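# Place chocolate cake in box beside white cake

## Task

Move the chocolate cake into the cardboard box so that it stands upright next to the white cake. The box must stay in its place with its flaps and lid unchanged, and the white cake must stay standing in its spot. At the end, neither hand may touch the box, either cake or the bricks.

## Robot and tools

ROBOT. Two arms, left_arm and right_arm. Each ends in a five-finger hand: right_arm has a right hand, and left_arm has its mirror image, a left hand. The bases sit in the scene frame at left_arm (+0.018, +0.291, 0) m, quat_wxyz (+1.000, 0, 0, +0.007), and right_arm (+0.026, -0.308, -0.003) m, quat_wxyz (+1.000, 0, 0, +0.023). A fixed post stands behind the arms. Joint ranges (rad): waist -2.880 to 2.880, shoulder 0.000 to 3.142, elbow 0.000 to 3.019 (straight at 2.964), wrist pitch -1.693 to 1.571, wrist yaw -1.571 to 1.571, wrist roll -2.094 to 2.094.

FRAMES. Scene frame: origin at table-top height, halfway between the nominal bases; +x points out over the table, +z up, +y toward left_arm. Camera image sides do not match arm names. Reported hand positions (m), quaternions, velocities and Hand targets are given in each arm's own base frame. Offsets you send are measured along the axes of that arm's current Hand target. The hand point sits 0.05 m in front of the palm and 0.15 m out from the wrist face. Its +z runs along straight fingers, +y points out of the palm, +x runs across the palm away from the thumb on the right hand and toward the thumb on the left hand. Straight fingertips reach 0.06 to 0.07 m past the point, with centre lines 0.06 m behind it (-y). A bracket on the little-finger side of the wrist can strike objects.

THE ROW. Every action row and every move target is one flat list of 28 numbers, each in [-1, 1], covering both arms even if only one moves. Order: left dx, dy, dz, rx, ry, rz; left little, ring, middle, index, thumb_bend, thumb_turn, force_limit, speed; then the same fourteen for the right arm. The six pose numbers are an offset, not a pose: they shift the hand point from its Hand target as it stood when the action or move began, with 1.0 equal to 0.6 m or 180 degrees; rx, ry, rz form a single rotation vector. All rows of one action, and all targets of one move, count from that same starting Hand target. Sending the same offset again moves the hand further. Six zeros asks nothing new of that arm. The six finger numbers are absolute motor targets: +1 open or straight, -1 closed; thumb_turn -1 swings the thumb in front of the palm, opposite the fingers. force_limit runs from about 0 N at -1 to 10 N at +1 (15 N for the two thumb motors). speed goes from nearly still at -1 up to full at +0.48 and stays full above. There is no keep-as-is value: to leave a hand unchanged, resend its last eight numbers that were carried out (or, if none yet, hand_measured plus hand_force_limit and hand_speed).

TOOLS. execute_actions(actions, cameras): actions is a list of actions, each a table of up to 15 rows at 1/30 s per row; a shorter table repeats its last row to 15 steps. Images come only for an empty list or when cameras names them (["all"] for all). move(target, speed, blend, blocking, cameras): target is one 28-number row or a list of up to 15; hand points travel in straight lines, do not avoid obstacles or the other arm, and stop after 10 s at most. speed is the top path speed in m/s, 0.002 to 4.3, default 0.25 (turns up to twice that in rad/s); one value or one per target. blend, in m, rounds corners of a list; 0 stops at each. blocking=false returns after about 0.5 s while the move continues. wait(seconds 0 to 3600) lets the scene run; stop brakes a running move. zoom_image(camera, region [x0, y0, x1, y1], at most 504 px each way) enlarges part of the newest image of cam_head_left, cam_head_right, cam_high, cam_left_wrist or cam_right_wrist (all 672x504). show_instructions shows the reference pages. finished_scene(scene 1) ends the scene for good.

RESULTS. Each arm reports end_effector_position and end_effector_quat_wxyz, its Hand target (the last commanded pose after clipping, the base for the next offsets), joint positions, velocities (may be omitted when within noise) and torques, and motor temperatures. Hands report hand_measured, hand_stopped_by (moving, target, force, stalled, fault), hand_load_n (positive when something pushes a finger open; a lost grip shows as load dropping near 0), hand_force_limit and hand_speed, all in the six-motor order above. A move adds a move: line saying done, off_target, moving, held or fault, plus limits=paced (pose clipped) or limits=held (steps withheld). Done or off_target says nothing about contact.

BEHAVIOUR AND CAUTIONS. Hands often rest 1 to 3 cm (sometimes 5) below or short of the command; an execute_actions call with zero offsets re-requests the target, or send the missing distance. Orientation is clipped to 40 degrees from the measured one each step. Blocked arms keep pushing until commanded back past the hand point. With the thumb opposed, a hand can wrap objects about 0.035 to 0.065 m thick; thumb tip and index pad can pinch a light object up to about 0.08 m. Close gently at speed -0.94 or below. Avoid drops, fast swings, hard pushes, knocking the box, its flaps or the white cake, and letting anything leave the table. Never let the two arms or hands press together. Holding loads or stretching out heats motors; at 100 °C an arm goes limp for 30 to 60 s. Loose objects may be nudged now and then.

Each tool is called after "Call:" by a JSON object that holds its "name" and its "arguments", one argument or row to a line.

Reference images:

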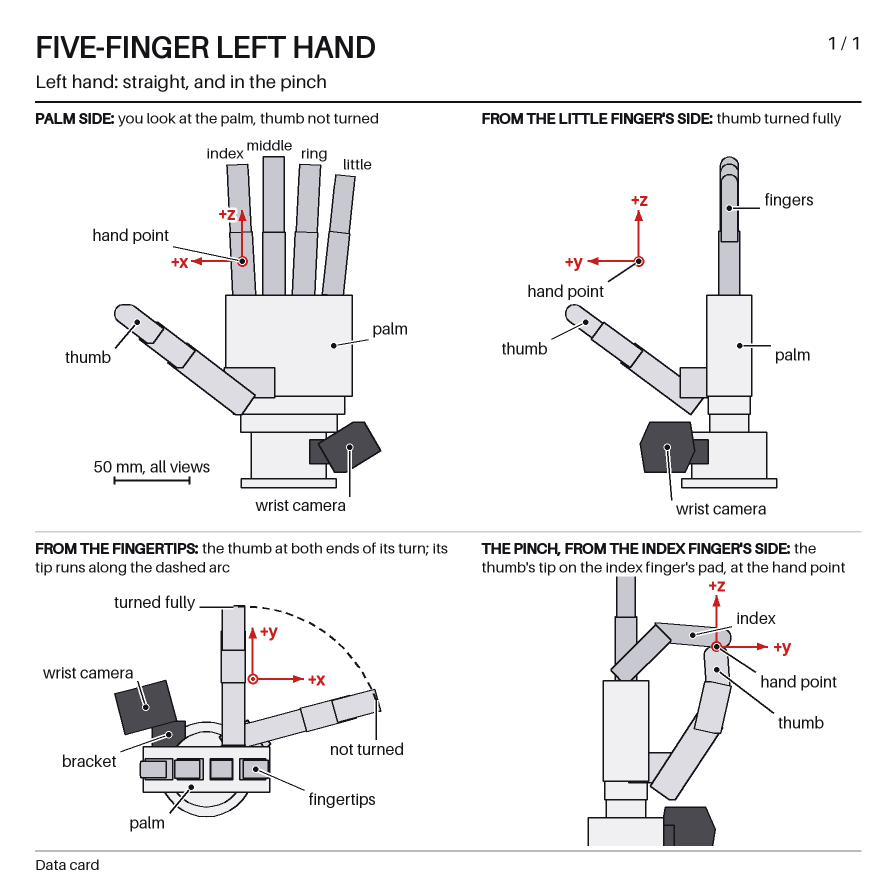

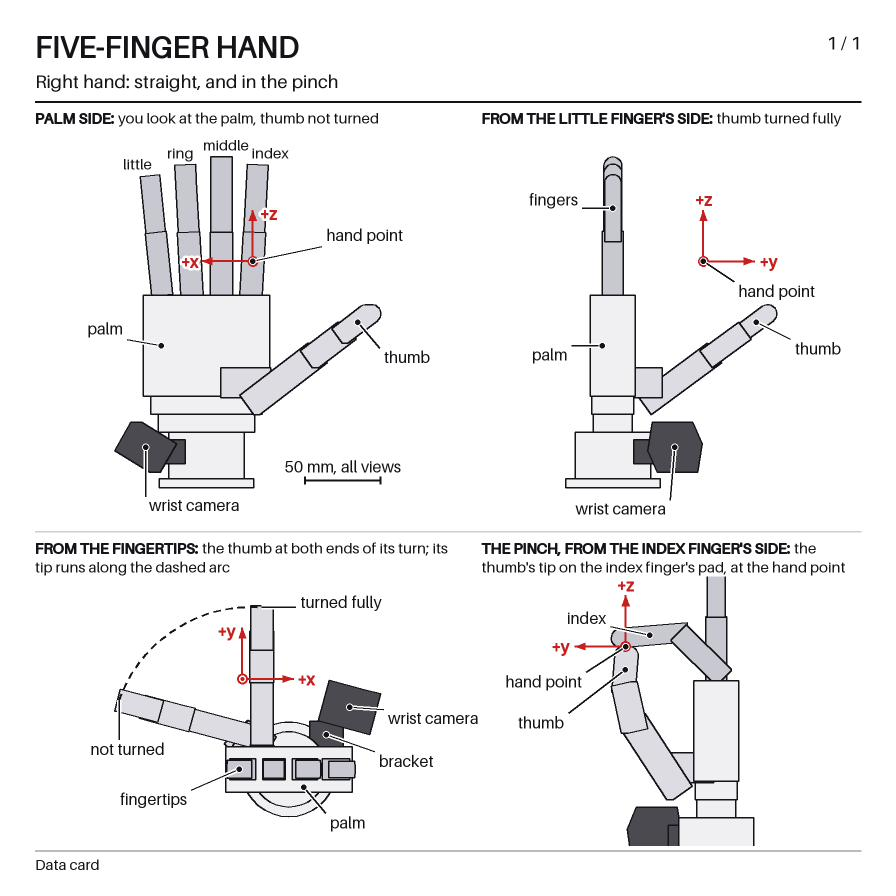

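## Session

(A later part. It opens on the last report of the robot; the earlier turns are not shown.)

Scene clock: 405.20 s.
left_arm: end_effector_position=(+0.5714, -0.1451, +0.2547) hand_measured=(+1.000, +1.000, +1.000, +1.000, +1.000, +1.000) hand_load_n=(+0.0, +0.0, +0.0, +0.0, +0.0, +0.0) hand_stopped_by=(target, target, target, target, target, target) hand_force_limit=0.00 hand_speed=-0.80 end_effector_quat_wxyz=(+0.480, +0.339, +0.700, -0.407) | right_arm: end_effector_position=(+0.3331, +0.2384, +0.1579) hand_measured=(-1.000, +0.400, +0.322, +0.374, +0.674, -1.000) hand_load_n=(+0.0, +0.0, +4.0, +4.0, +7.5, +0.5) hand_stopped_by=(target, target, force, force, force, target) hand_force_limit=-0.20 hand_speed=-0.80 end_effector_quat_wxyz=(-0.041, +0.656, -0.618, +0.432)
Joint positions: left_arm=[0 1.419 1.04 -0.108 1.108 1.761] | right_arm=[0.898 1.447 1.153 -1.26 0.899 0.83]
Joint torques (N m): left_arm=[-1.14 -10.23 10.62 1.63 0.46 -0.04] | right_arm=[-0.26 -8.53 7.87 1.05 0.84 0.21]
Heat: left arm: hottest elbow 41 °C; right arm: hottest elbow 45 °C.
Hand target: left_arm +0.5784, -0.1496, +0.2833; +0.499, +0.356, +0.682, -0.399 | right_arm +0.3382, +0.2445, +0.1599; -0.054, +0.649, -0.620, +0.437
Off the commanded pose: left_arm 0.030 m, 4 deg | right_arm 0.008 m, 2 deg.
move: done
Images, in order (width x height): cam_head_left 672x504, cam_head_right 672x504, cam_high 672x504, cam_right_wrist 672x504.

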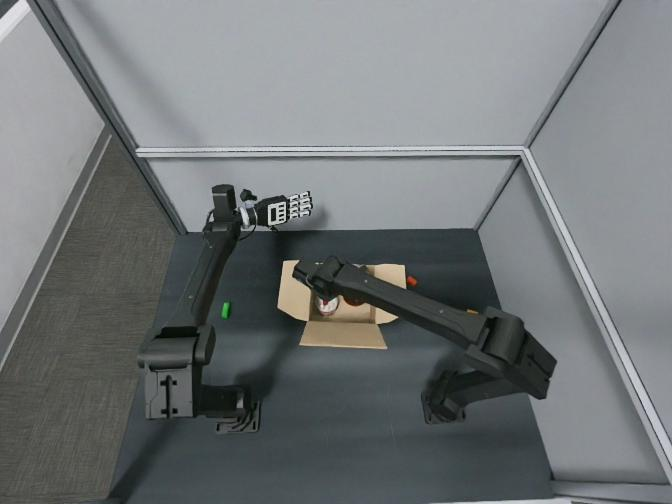

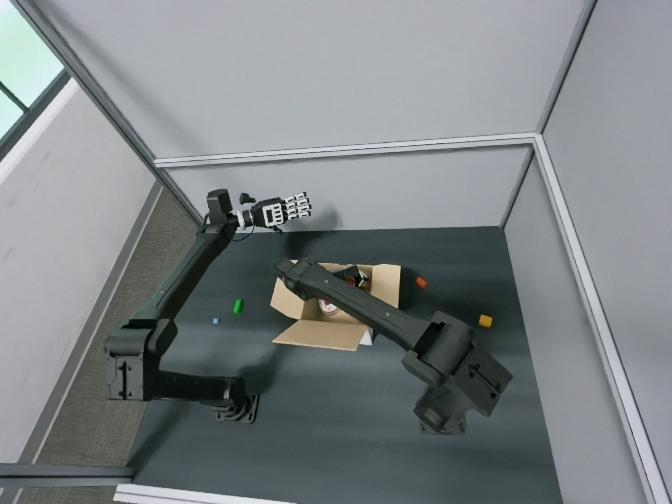

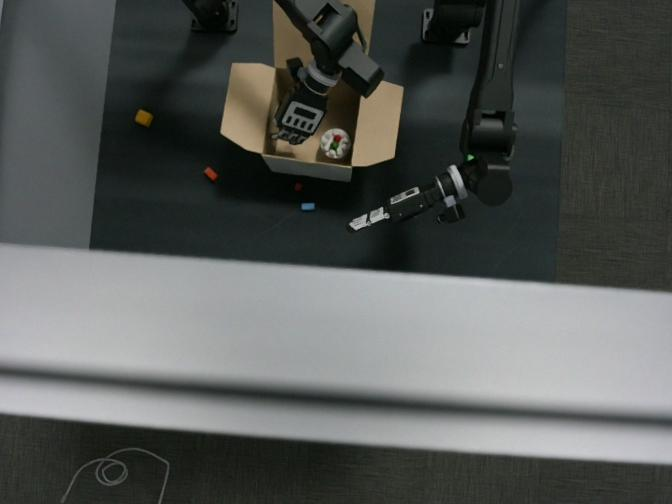

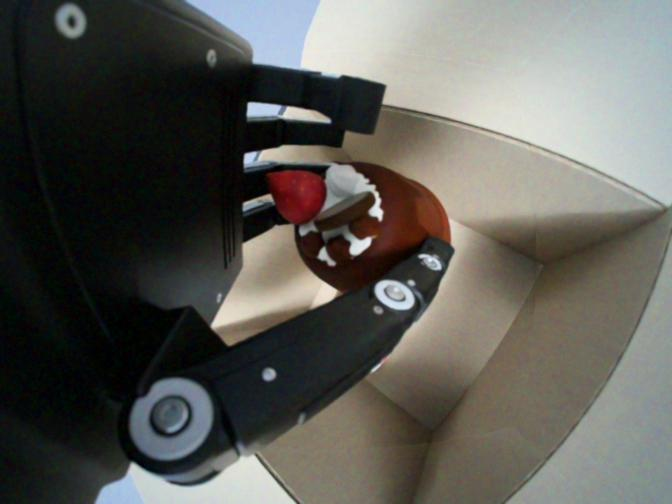

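Call:
{"name": "move", "arguments": {
  "target": [0,0,0,0,0,0,1,1,1,1,1,1,0,-0.8,-0.0552,0.076,0.0775,0,0,0,-1,0.4,0.15,0.15,0.35,-1,-0.2,-0.8],
  "cameras": ["cam_right_wrist","cam_high","cam_head_left","cam_head_right"],
  "speed": 0.06
}}

Call:
{"name": "zoom_image", "arguments": {
  "camera": "cam_high",
  "region": [210, 0, 410, 200]
}}

Call:
{"name": "zoom_image", "arguments": {
  "camera": "cam_head_left",
  "region": [265, 220, 425, 380]
}}

Call:
{"name": "zoom_image", "arguments": {
  "camera": "cam_head_right",
  "region": [265, 220, 425, 380]
}}

Scene clock: 418.67 s.
left_arm: end_effector_position=(+0.5714, -0.1451, +0.2547) hand_measured=(+1.000, +1.000, +1.000, +1.000, +1.000, +1.000) hand_load_n=(+0.0, +0.0, +0.0, +0.0, +0.0, +0.0) hand_stopped_by=(target, target, target, target, target, target) hand_force_limit=0.00 hand_speed=-0.80 end_effector_quat_wxyz=(+0.480, +0.339, +0.700, -0.407) | right_arm: end_effector_position=(+0.3321, +0.2372, +0.0854) hand_measured=(-1.000, +0.400, +0.322, +0.374, +0.674, -1.000) hand_load_n=(+0.0, +0.0, +4.0, +4.5, +7.5, +0.5) hand_stopped_by=(target, target, force, force, force, target) hand_force_limit=-0.20 hand_speed=-0.80 end_effector_quat_wxyz=(-0.046, +0.654, -0.619, +0.432)
Joint positions: left_arm=[0 1.419 1.04 -0.108 1.108 1.761] | right_arm=[0.898 1.513 1.019 -1.052 0.899 0.83]
Joint torques (N m): left_arm=[-1.55 -10.17 10.62 1.51 0.45 -0.05] | right_arm=[-0.38 -9.11 7.31 1.09 0.8 0.04]
Heat: left arm: hottest elbow 41 °C; right arm: hottest elbow 44 °C.
Hand target: left_arm +0.5784, -0.1496, +0.2833; +0.499, +0.356, +0.682, -0.399 | right_arm +0.3382, +0.2405, +0.0869; -0.054, +0.649, -0.620, +0.437
Off the commanded pose: left_arm 0.030 m, 4 deg | right_arm 0.007 m, 1 deg.
move: done
Images, in order (width x height): cam_head_left 672x504, cam_head_right 672x504, cam_high 672x504, cam_right_wrist 672x504.

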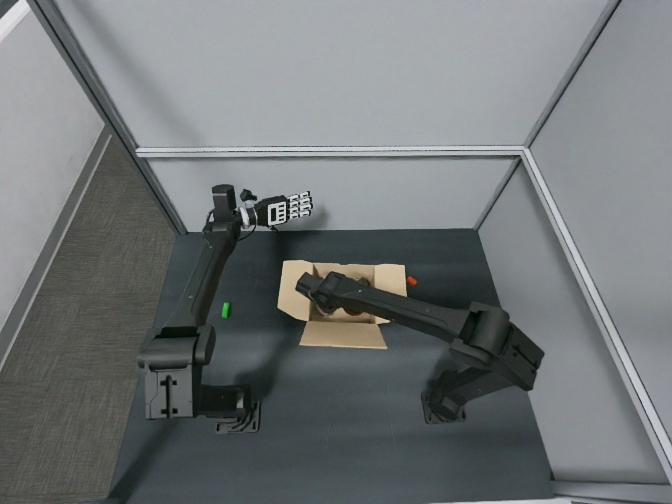

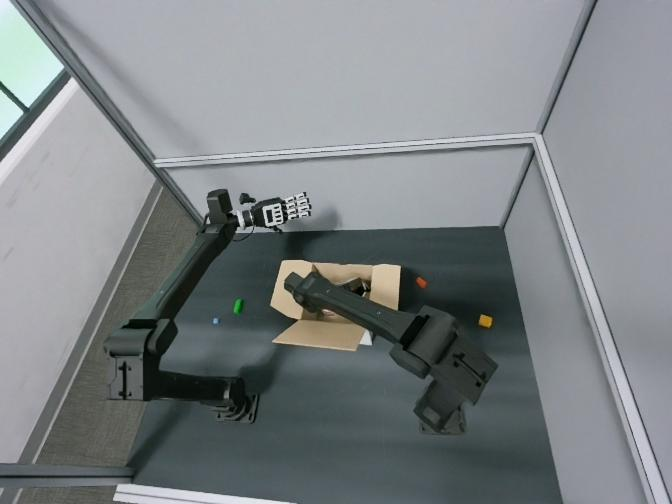

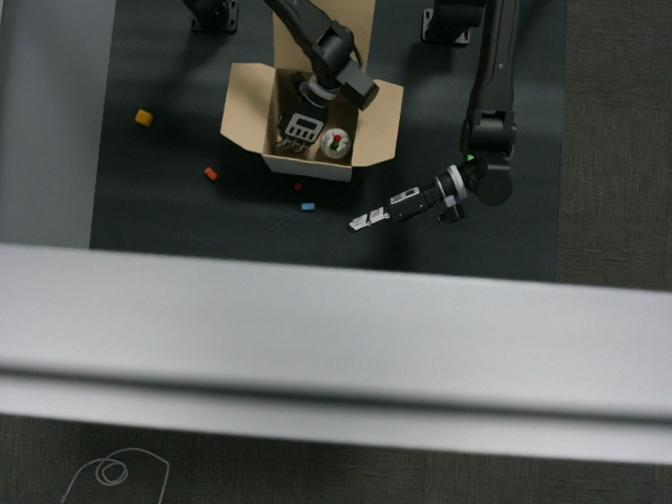

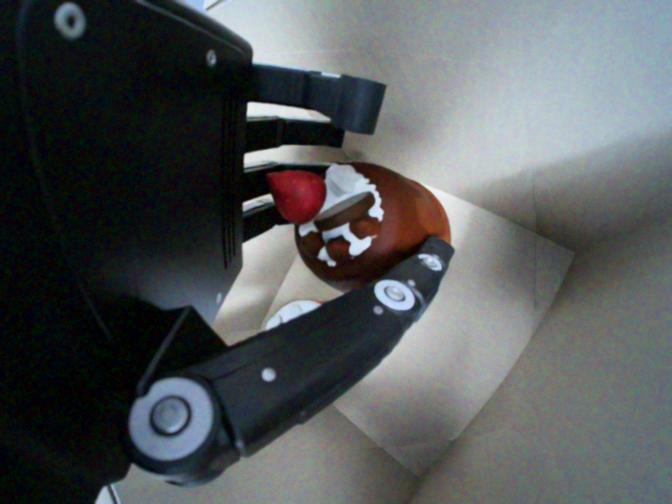

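Scaled by 2.520 from the camera's image (finer frame: 960x720).

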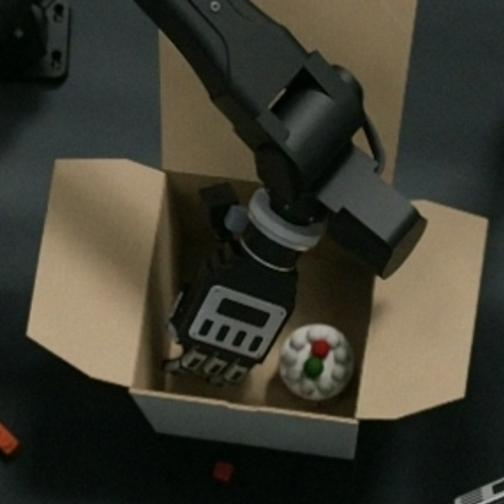

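Scaled by 3.150 from the camera's image (finer frame: 960x720).

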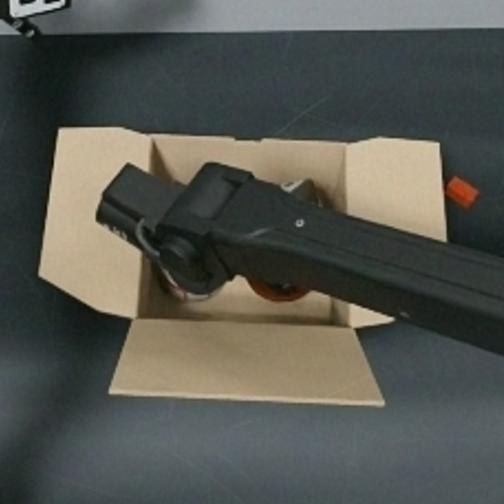

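Scaled by 3.150 from the camera's image (finer frame: 960x720).

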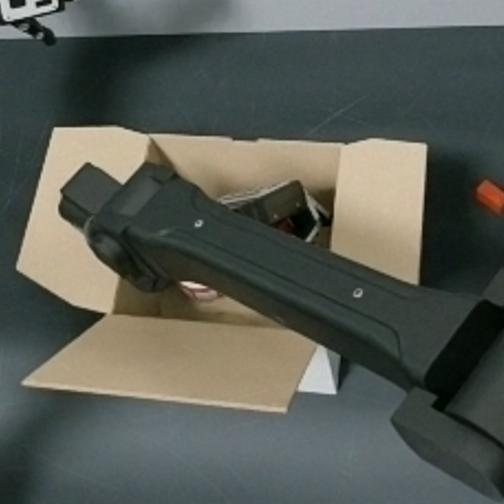

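Call:
{"name": "move", "arguments": {
  "target": [0,0,0,0,0,0,1,1,1,1,1,1,0,-0.8,-0.0317,0.0388,0.0388,0,0,0,-1,0.4,0.15,0.15,0.35,-1,-0.2,-0.8],
  "cameras": ["cam_right_wrist","cam_high","cam_head_left","cam_head_right"],
  "speed": 0.05
}}

Call:
{"name": "zoom_image", "arguments": {
  "camera": "cam_high",
  "region": [210, 0, 410, 200]
}}

Call:
{"name": "zoom_image", "arguments": {
  "camera": "cam_head_left",
  "region": [265, 220, 425, 380]
}}

Scene clock: 426.77 s.
left_arm: end_effector_position=(+0.5714, -0.1451, +0.2547) hand_measured=(+1.000, +1.000, +1.000, +1.000, +1.000, +1.000) hand_load_n=(+0.0, +0.0, +0.0, +0.0, +0.0, +0.0) hand_stopped_by=(target, target, target, target, target, target) hand_force_limit=0.00 hand_speed=-0.80 end_effector_quat_wxyz=(+0.480, +0.339, +0.700, -0.407) | right_arm: end_effector_position=(+0.3321, +0.2372, +0.0477) hand_measured=(-1.000, +0.400, +0.322, +0.374, +0.674, -1.000) hand_load_n=(+0.0, +0.0, +4.0, +4.0, +7.5, +0.5) hand_stopped_by=(target, target, force, force, force, target) hand_force_limit=-0.20 hand_speed=-0.80 end_effector_quat_wxyz=(-0.046, +0.654, -0.619, +0.432)
Joint positions: left_arm=[0 1.419 1.04 -0.108 1.108 1.761] | right_arm=[0.898 1.568 0.969 -0.946 0.899 0.83]
Joint torques (N m): left_arm=[-1.44 -10.05 10.5 1.66 0.47 -0.06] | right_arm=[-0.85 -9.23 6.78 1.01 0.81 0.06]
Heat: left arm: hottest elbow 41 °C; right arm: hottest elbow 44 °C.
Hand target: left_arm +0.5784, -0.1496, +0.2833; +0.499, +0.356, +0.682, -0.399 | right_arm +0.3382, +0.2405, +0.0489; -0.054, +0.649, -0.620, +0.437
Off the commanded pose: left_arm 0.030 m, 4 deg | right_arm 0.007 m, 1 deg.
move: done
Images, in order (width x height): cam_head_left 672x504, cam_head_right 672x504, cam_high 672x504, cam_right_wrist 672x504.

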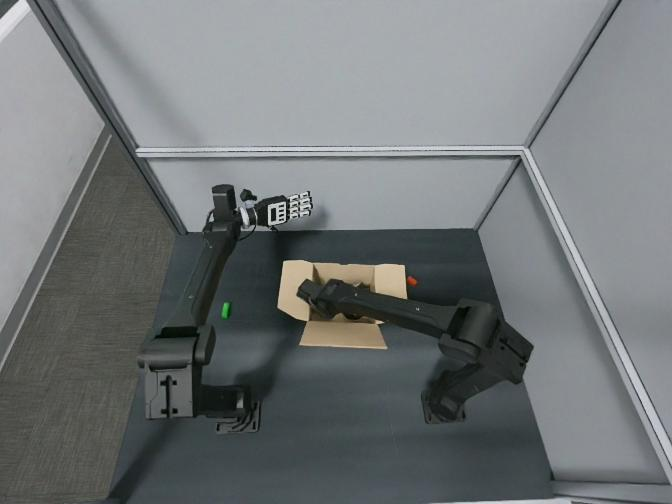

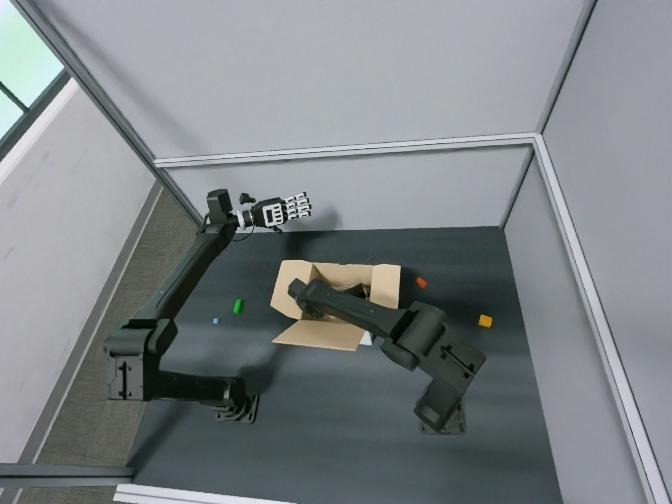

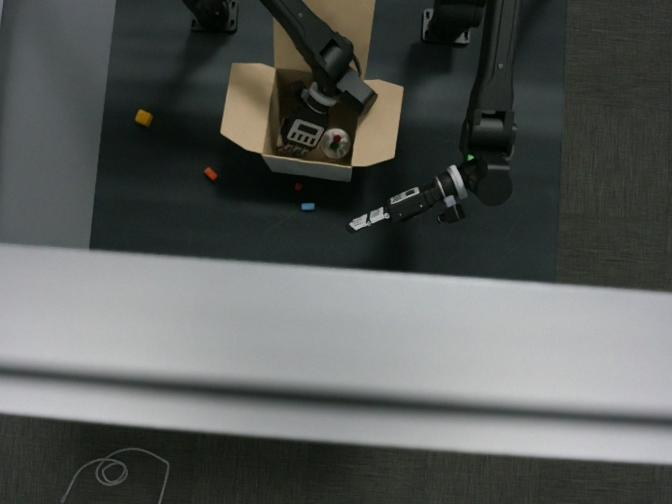

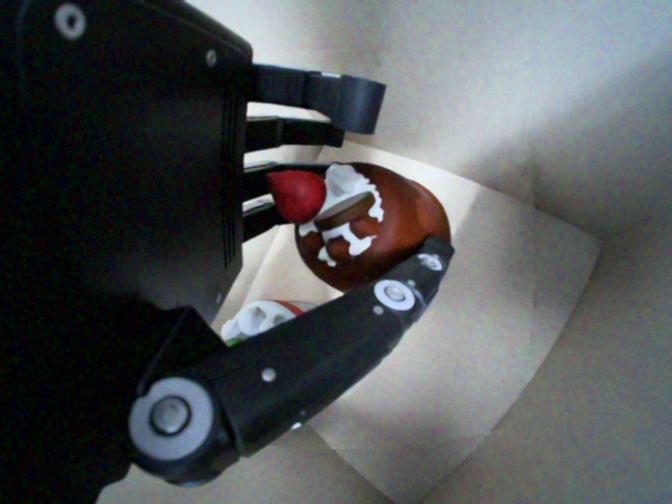

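Scaled by 2.520 from the camera's image (finer frame: 960x720).

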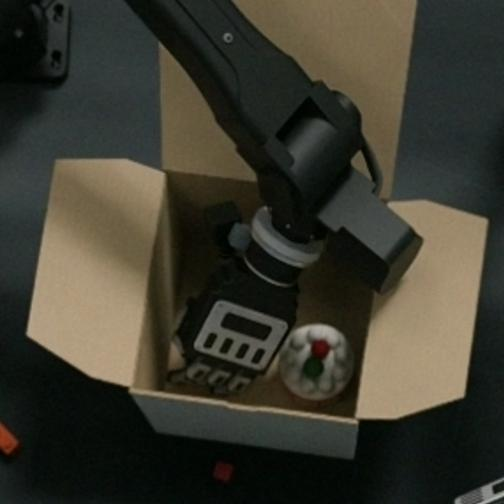

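Scaled by 3.150 from the camera's image (finer frame: 960x720).

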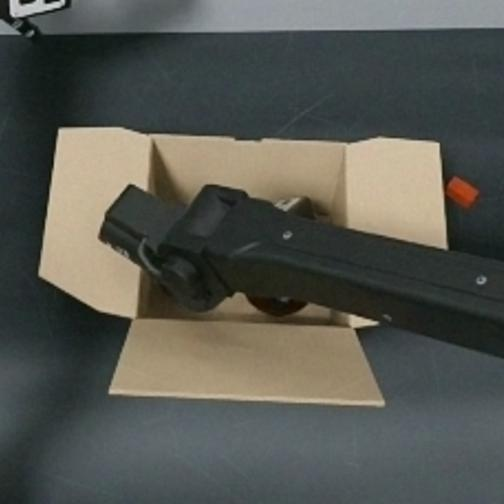

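Call:
{"name": "zoom_image", "arguments": {
  "camera": "cam_head_left",
  "region": [285, 265, 365, 335]
}}

Call:
{"name": "zoom_image", "arguments": {
  "camera": "cam_high",
  "region": [270, 60, 400, 180]
}}

Scaled by 6.300 from the camera's image (finer frame: 960x720).

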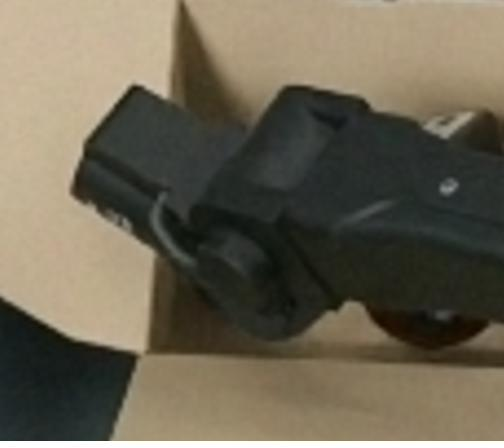

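Scaled by 3.877 from the camera's image (finer frame: 960x720).

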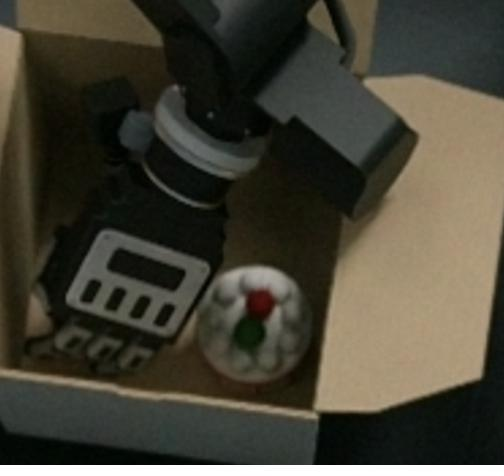

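Call:
{"name": "move", "arguments": {
  "target": [0,0,0,0,0,0,1,1,1,1,1,1,0,-0.8,-0.0042,0.0051,0.0051,0,0,0,-1,0.4,0.15,0.15,0.35,-1,-0.2,-0.8],
  "cameras": ["cam_right_wrist"],
  "speed": 0.03
}}

Call:
{"name": "zoom_image", "arguments": {
  "camera": "cam_right_wrist",
  "region": [200, 120, 500, 345]
}}

Scene clock: 439.07 s.
left_arm: end_effector_position=(+0.5714, -0.1451, +0.2547) hand_measured=(+1.000, +1.000, +1.000, +1.000, +1.000, +1.000) hand_load_n=(+0.0, +0.0, +0.0, +0.0, +0.0, +0.0) hand_stopped_by=(target, target, target, target, target, target) hand_force_limit=0.00 hand_speed=-0.80 end_effector_quat_wxyz=(+0.480, +0.339, +0.700, -0.407) | right_arm: end_effector_position=(+0.3324, +0.2371, +0.0436) hand_measured=(-1.000, +0.400, +0.322, +0.374, +0.674, -1.000) hand_load_n=(+0.0, +0.0, +3.5, +4.5, +7.5, +0.0) hand_stopped_by=(target, target, force, force, force, target) hand_force_limit=-0.20 hand_speed=-0.80 end_effector_quat_wxyz=(-0.046, +0.654, -0.619, +0.433)
Joint positions: left_arm=[0 1.419 1.04 -0.108 1.108 1.761] | right_arm=[0.898 1.574 0.963 -0.932 0.9 0.83]
Joint torques (N m): left_arm=[-1.14 -9.64 10.56 1.58 0.48 -0.02] | right_arm=[-0.79 -9.23 6.75 1.11 0.79 0.08]
Heat: left arm: hottest elbow 41 °C; right arm: hottest elbow 43 °C.
Hand target: left_arm +0.5784, -0.1496, +0.2833; +0.499, +0.356, +0.682, -0.399 | right_arm +0.3382, +0.2405, +0.0439; -0.054, +0.649, -0.620, +0.437
Off the commanded pose: left_arm 0.030 m, 4 deg | right_arm 0.007 m, 1 deg.
move: done

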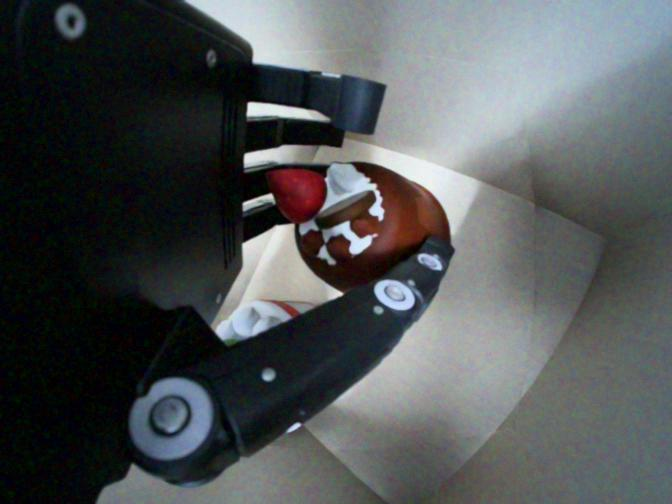

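Scaled by 1.680 from the camera's image (finer frame: 960x720).

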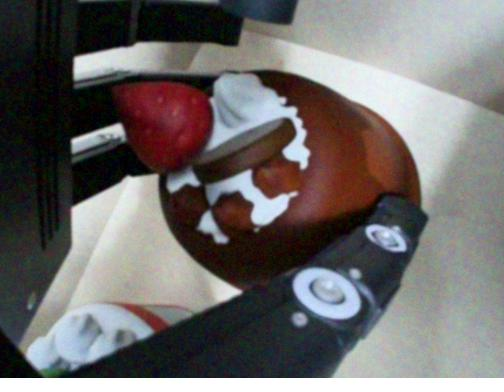

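Call:
{"name": "move", "arguments": {
  "target": [0,0,0,0,0,0,1,1,1,1,1,1,0,-0.8,-0.0025,0.0031,0.0031,0,0,0,-1,0.4,0.15,0.15,0.35,-1,-0.2,-0.8],
  "speed": 0.03,
  "cameras": ["cam_right_wrist","cam_head_right"]
}}

Scene clock: 447.73 s.
left_arm: end_effector_position=(+0.5714, -0.1451, +0.2547) hand_measured=(+1.000, +1.000, +1.000, +1.000, +1.000, +1.000) hand_load_n=(+0.0, +0.0, +0.0, +0.0, +0.0, +0.0) hand_stopped_by=(target, target, target, target, target, target) hand_force_limit=0.00 hand_speed=-0.80 end_effector_quat_wxyz=(+0.480, +0.339, +0.700, -0.407) | right_arm: end_effector_position=(+0.3334, +0.2380, +0.0431) hand_measured=(-1.000, +0.400, +0.322, +0.374, +0.674, -1.000) hand_load_n=(+0.0, +0.0, +4.0, +3.5, +7.0, +0.0) hand_stopped_by=(target, target, force, force, force, target) hand_force_limit=-0.20 hand_speed=-0.80 end_effector_quat_wxyz=(-0.048, +0.653, -0.619, +0.433)
Joint positions: left_arm=[0 1.419 1.04 -0.108 1.108 1.761] | right_arm=[0.898 1.575 0.963 -0.926 0.902 0.83]
Joint torques (N m): left_arm=[-0.97 -9.52 10.56 1.61 0.49 -0.03] | right_arm=[-0.32 -8.35 6.6 1.33 0.73 0.05]
Heat: left arm: hottest elbow 41 °C; right arm: hottest elbow 42 °C.
Hand target: left_arm +0.5784, -0.1496, +0.2833; +0.499, +0.356, +0.682, -0.399 | right_arm +0.3382, +0.2405, +0.0408; -0.054, +0.649, -0.620, +0.437
Off the commanded pose: left_arm 0.030 m, 4 deg | right_arm 0.006 m, 1 deg.
move: done
Images, in order (width x height): cam_head_right 672x504, cam_right_wrist 672x504.

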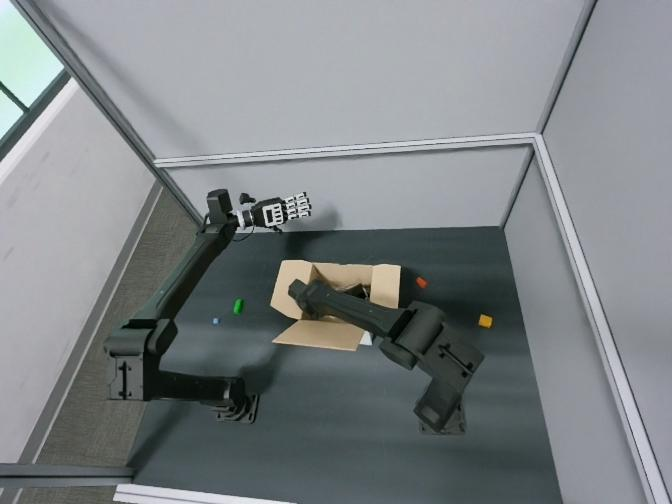

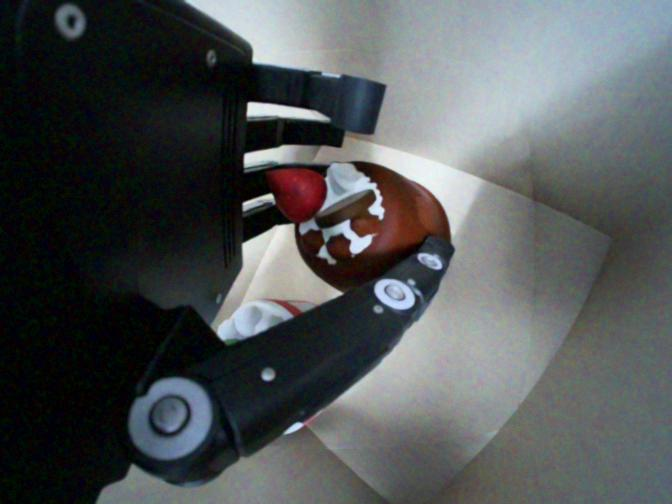

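Call:
{"name": "move", "arguments": {
  "target": [0,0,0,0,0,0,1,1,1,1,1,1,0,-0.8,-0.0025,0.0031,0.0031,0,0,0,-1,0.4,0.15,0.15,0.35,-1,-0.2,-0.8],
  "speed": 0.03,
  "cameras": ["cam_right_wrist"]
}}

Scene clock: 450.20 s.
left_arm: end_effector_position=(+0.5714, -0.1451, +0.2547) hand_measured=(+1.000, +1.000, +1.000, +1.000, +1.000, +1.000) hand_load_n=(+0.0, +0.0, +0.0, +0.0, +0.0, +0.0) hand_stopped_by=(target, target, target, target, target, target) hand_force_limit=0.00 hand_speed=-0.80 end_effector_quat_wxyz=(+0.480, +0.339, +0.700, -0.407) | right_arm: end_effector_position=(+0.3337, +0.2379, +0.0423) hand_measured=(-1.000, +0.400, +0.322, +0.374, +0.674, -1.000) hand_load_n=(+0.0, +0.0, +4.0, +2.5, +7.5, +0.0) hand_stopped_by=(target, target, force, force, force, target) hand_force_limit=-0.20 hand_speed=-0.80 end_effector_quat_wxyz=(-0.050, +0.652, -0.620, +0.434)
Joint positions: left_arm=[0 1.419 1.04 -0.108 1.108 1.761] | right_arm=[0.898 1.575 0.96 -0.92 0.903 0.83]
Joint torques (N m): left_arm=[-1.03 -10.05 10.59 1.58 0.49 -0.01] | right_arm=[-0.21 -7.94 6.45 1.43 0.64 0.05]
Heat: left arm: hottest elbow 41 °C; right arm: hottest elbow 42 °C.
Hand target: left_arm +0.5784, -0.1496, +0.2833; +0.499, +0.356, +0.682, -0.399 | right_arm +0.3382, +0.2404, +0.0378; -0.054, +0.649, -0.620, +0.437
Off the commanded pose: left_arm 0.030 m, 4 deg | right_arm 0.007 m, 1 deg.
move: done

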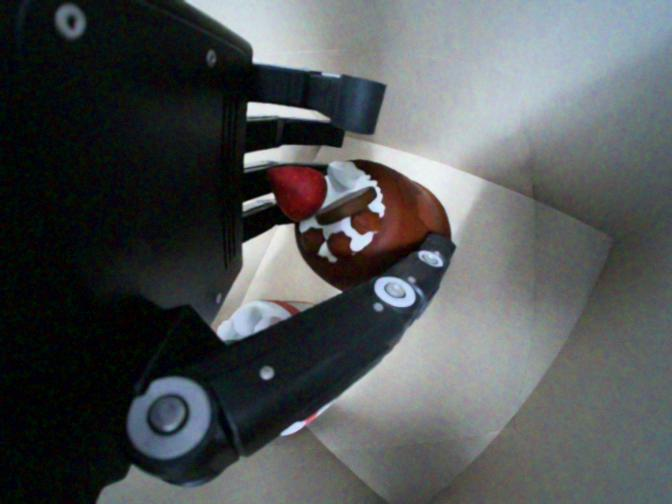

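Call:
{"name": "move", "arguments": {
  "target": [0,0,0,0,0,0,1,1,1,1,1,1,0,-0.8,0,0,0,0,0,0,-1,0.4,0.65,0.7,1,-1,-0.2,-0.8],
  "speed": 0.03,
  "cameras": ["cam_right_wrist","cam_high"]
}}

Scene clock: 454.43 s.
left_arm: end_effector_position=(+0.5714, -0.1451, +0.2547) hand_measured=(+1.000, +1.000, +1.000, +1.000, +1.000, +1.000) hand_load_n=(+0.0, +0.0, +0.0, +0.0, +0.0, +0.0) hand_stopped_by=(target, target, target, target, target, target) hand_force_limit=0.00 hand_speed=-0.80 end_effector_quat_wxyz=(+0.480, +0.339, +0.700, -0.407) | right_arm: end_effector_position=(+0.3337, +0.2379, +0.0401) hand_measured=(-1.000, +0.400, +0.650, +0.700, +1.000, -1.000) hand_load_n=(+0.0, +0.0, +0.0, +0.0, +0.0, +0.0) hand_stopped_by=(target, target, target, target, target, target) hand_force_limit=-0.20 hand_speed=-0.80 end_effector_quat_wxyz=(-0.049, +0.652, -0.619, +0.434)
Joint positions: left_arm=[0 1.419 1.04 -0.108 1.108 1.761] | right_arm=[0.898 1.58 0.958 -0.915 0.903 0.83]
Joint torques (N m): left_arm=[-1.08 -10.23 10.56 1.68 0.45 -0.03] | right_arm=[-0.21 -8.23 6.54 1.13 0.61 0.07]
Heat: left arm: hottest elbow 41 °C; right arm: hottest elbow 42 °C.
Hand target: left_arm +0.5784, -0.1496, +0.2833; +0.499, +0.356, +0.682, -0.399 | right_arm +0.3382, +0.2404, +0.0378; -0.054, +0.649, -0.620, +0.437
Off the commanded pose: left_arm 0.030 m, 4 deg | right_arm 0.006 m, 1 deg.
move: done
Images, in order (width x height): cam_high 672x504, cam_right_wrist 672x504.

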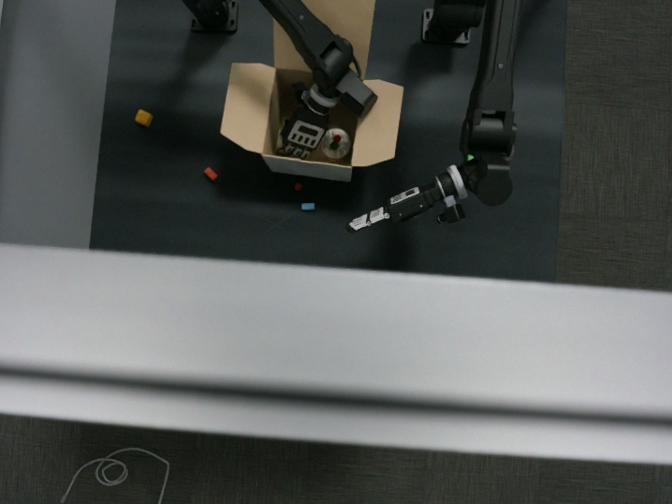

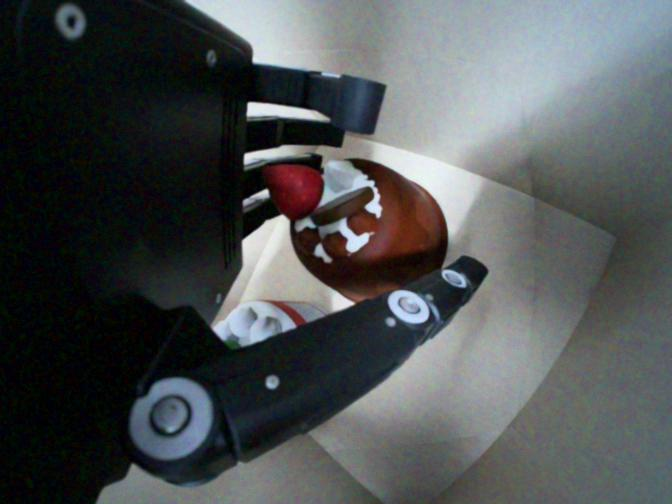

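Call:
{"name": "move", "arguments": {
  "target": [0,0,0,0,0,0,1,1,1,1,1,1,0,-0.8,0.0333,-0.0408,-0.0408,0,0,0,-1,0.4,0.65,0.7,1,-1,-0.2,-0.8],
  "speed": 0.05,
  "cameras": ["cam_right_wrist"]
}}

Scene clock: 459.77 s.
left_arm: end_effector_position=(+0.5714, -0.1451, +0.2547) hand_measured=(+1.000, +1.000, +1.000, +1.000, +1.000, +1.000) hand_load_n=(+0.0, +0.0, +0.0, +0.0, +0.0, +0.0) hand_stopped_by=(target, target, target, target, target, target) hand_force_limit=0.00 hand_speed=-0.80 end_effector_quat_wxyz=(+0.480, +0.339, +0.700, -0.407) | right_arm: end_effector_position=(+0.3245, +0.2263, +0.0560) hand_measured=(-1.000, +0.400, +0.650, +0.700, +1.000, -1.000) hand_load_n=(+0.0, +0.0, +0.0, +0.0, +0.0, +0.5) hand_stopped_by=(target, target, target, target, target, target) hand_force_limit=-0.20 hand_speed=-0.80 end_effector_quat_wxyz=(-0.029, +0.659, -0.612, +0.435)
Joint positions: left_arm=[0 1.419 1.04 -0.108 1.108 1.761] | right_arm=[0.898 1.546 0.966 -1.001 0.903 0.83]
Joint torques (N m): left_arm=[-1.44 -10.23 10.66 1.46 0.44 -0.03] | right_arm=[-1.38 -9.99 9.98 -0.02 0.65 0.04]
Heat: left arm: hottest elbow 41 °C; right arm: hottest elbow 42 °C.
Hand target: left_arm +0.5784, -0.1496, +0.2833; +0.499, +0.356, +0.682, -0.399 | right_arm +0.3382, +0.2405, +0.0778; -0.054, +0.649, -0.620, +0.437
Off the commanded pose: left_arm 0.030 m, 4 deg | right_arm 0.029 m, 3 deg.
move: off_target (right_arm)

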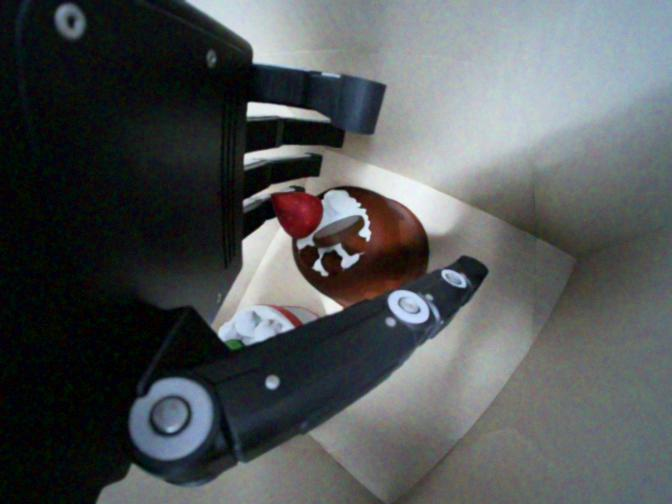

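Call:
{"name": "move", "arguments": {
  "target": [0,0,0,0,0,0,1,1,1,1,1,1,0,-0.8,0.05,-0.0612,-0.0612,0,0,0,-1,0.4,0.65,0.7,1,-1,-0.2,-0.8],
  "speed": 0.06,
  "cameras": ["cam_right_wrist","cam_high"]
}}

Scene clock: 463.43 s.
left_arm: end_effector_position=(+0.5714, -0.1451, +0.2547) hand_measured=(+1.000, +1.000, +1.000, +1.000, +1.000, +1.000) hand_load_n=(+0.0, +0.0, +0.0, +0.0, +0.0, +0.0) hand_stopped_by=(target, target, target, target, target, target) hand_force_limit=0.00 hand_speed=-0.80 end_effector_quat_wxyz=(+0.480, +0.339, +0.700, -0.407) | right_arm: end_effector_position=(+0.3253, +0.2273, +0.1144) hand_measured=(-1.000, +0.400, +0.650, +0.700, +1.000, -1.000) hand_load_n=(+0.5, +0.0, +0.0, +0.0, +0.0, +0.0) hand_stopped_by=(target, target, target, target, target, target) hand_force_limit=-0.20 hand_speed=-0.80 end_effector_quat_wxyz=(-0.027, +0.660, -0.612, +0.436)
Joint positions: left_arm=[0 1.419 1.04 -0.108 1.108 1.761] | right_arm=[0.898 1.474 1.058 -1.17 0.903 0.83]
Joint torques (N m): left_arm=[-1.32 -10.05 10.63 1.51 0.51 -0.01] | right_arm=[-0.56 -9.35 10.89 0.12 0.61 0.04]
Heat: left arm: hottest elbow 41 °C; right arm: hottest elbow 42 °C.
Hand target: left_arm +0.5784, -0.1496, +0.2833; +0.499, +0.356, +0.682, -0.399 | right_arm +0.3382, +0.2405, +0.1378; -0.054, +0.649, -0.620, +0.437
Off the commanded pose: left_arm 0.030 m, 4 deg | right_arm 0.030 m, 3 deg.
move: off_target (right_arm)
Images, in order (width x height): cam_high 672x504, cam_right_wrist 672x504.

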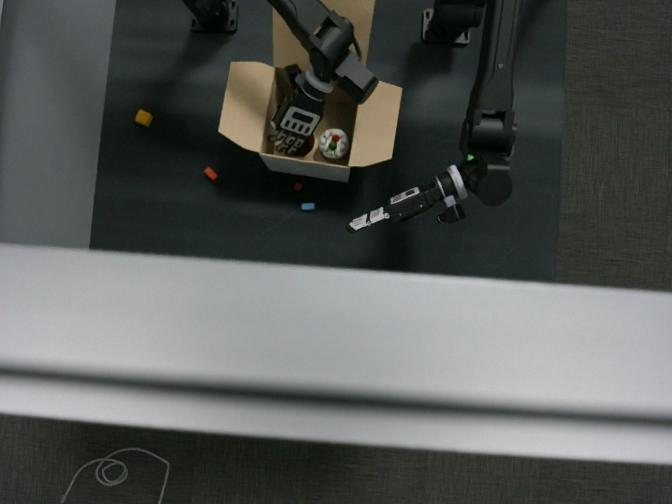

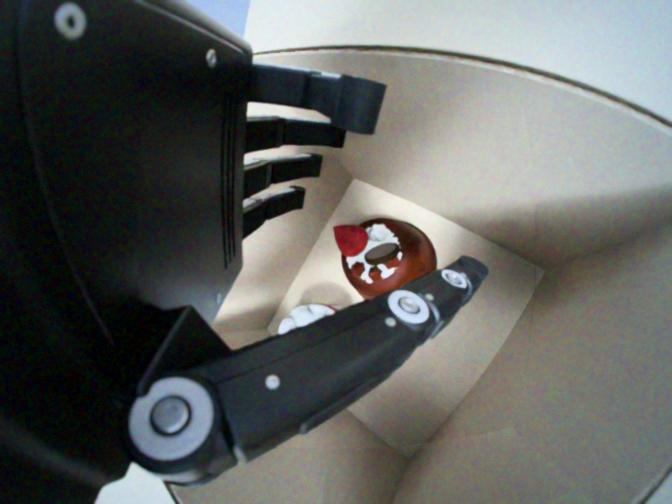

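Call:
{"name": "move", "arguments": {
  "target": [0,0,0,0,0,0,1,1,1,1,1,1,0,-0.8,0.137,-0.168,-0.168,0,0,0,-1,0.4,0.65,0.7,1,-1,-0.2,-0.8],
  "speed": 0.12,
  "cameras": ["cam_right_wrist","cam_high","cam_head_right"]
}}

Scene clock: 467.40 s.
left_arm: end_effector_position=(+0.5714, -0.1451, +0.2547) hand_measured=(+1.000, +1.000, +1.000, +1.000, +1.000, +1.000) hand_load_n=(+0.0, +0.0, +0.0, +0.0, +0.0, +0.0) hand_stopped_by=(target, target, target, target, target, target) hand_force_limit=0.00 hand_speed=-0.80 end_effector_quat_wxyz=(+0.480, +0.339, +0.700, -0.407) | right_arm: end_effector_position=(+0.3304, +0.2337, +0.2780) hand_measured=(-1.000, +0.400, +0.650, +0.700, +1.000, -1.000) hand_load_n=(+0.0, +0.0, -0.5, +0.0, +0.0, +0.0) hand_stopped_by=(target, target, target, target, target, target) hand_force_limit=-0.20 hand_speed=-0.80 end_effector_quat_wxyz=(-0.028, +0.660, -0.612, +0.436)
Joint positions: left_arm=[0 1.419 1.04 -0.108 1.108 1.761] | right_arm=[0.898 1.41 1.43 -1.605 0.903 0.83]
Joint torques (N m): left_arm=[-0.85 -10.11 10.66 1.72 0.48 -0.04] | right_arm=[-0.62 -9.41 12.11 -0.01 0.66 0.09]
Heat: left arm: hottest elbow 41 °C; right arm: hottest elbow 43 °C.
Hand target: left_arm +0.5784, -0.1496, +0.2833; +0.499, +0.356, +0.682, -0.399 | right_arm +0.3381, +0.2408, +0.3023; -0.054, +0.649, -0.620, +0.437
Off the commanded pose: left_arm 0.030 m, 4 deg | right_arm 0.026 m, 3 deg.
move: off_target (right_arm)
Images, in order (width x height): cam_head_right 672x504, cam_high 672x504, cam_right_wrist 672x504.

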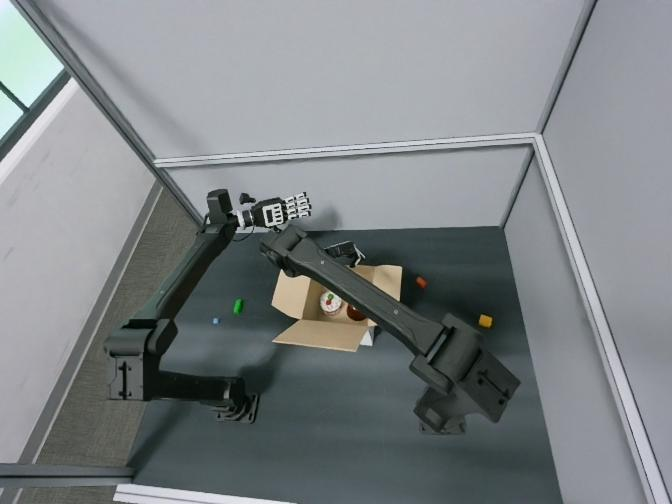

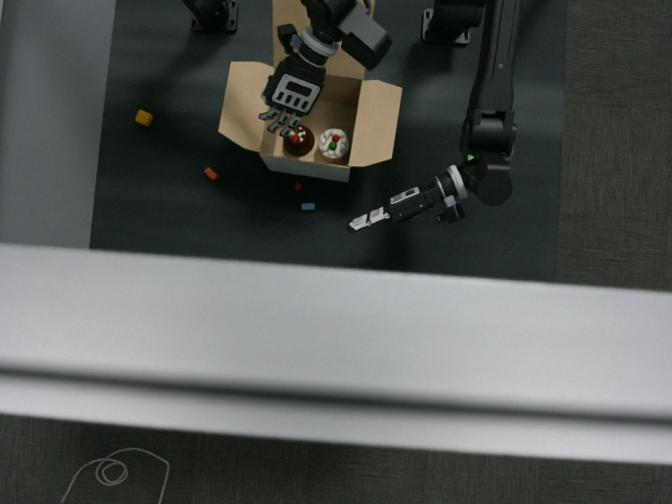

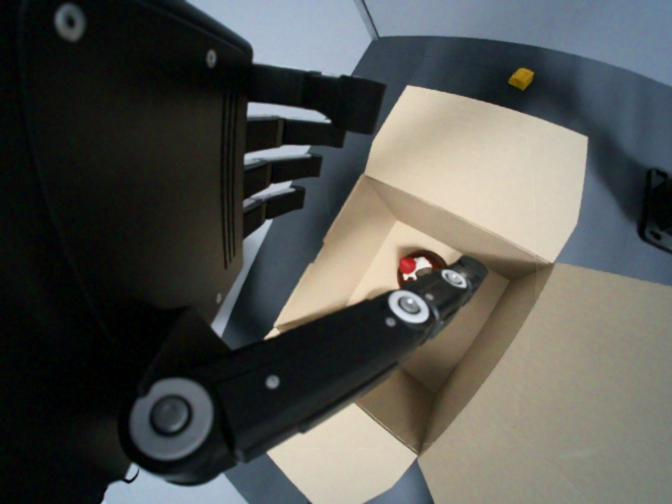

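Call:
{"name": "zoom_image", "arguments": {
  "camera": "cam_high",
  "region": [200, 20, 420, 200]
}}

Call:
{"name": "zoom_image", "arguments": {
  "camera": "cam_head_right",
  "region": [260, 220, 430, 370]
}}

Scaled by 2.291 from the camera's image (finer frame: 960x720).

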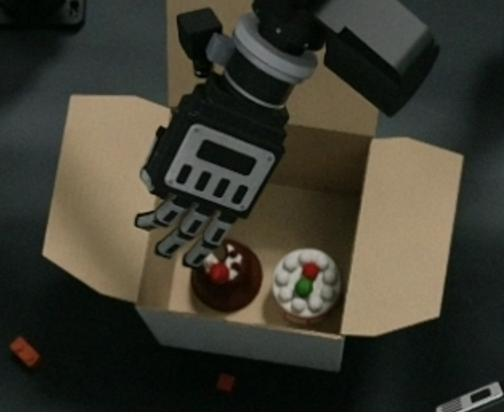

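Scaled by 2.965 from the camera's image (finer frame: 960x720).

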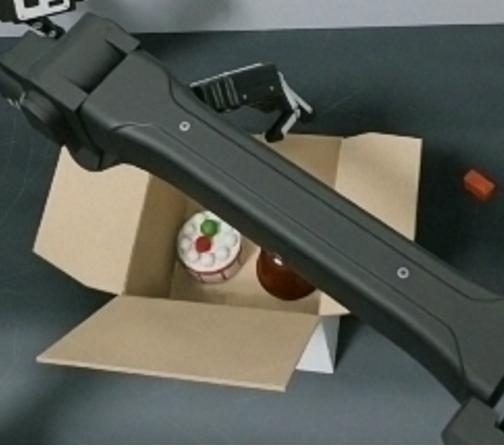

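Both cakes are standing upright in the box and the hands are clear of everything.

Call:
{"name": "finished_scene", "arguments": {

}}

The scene is finished: the task was done.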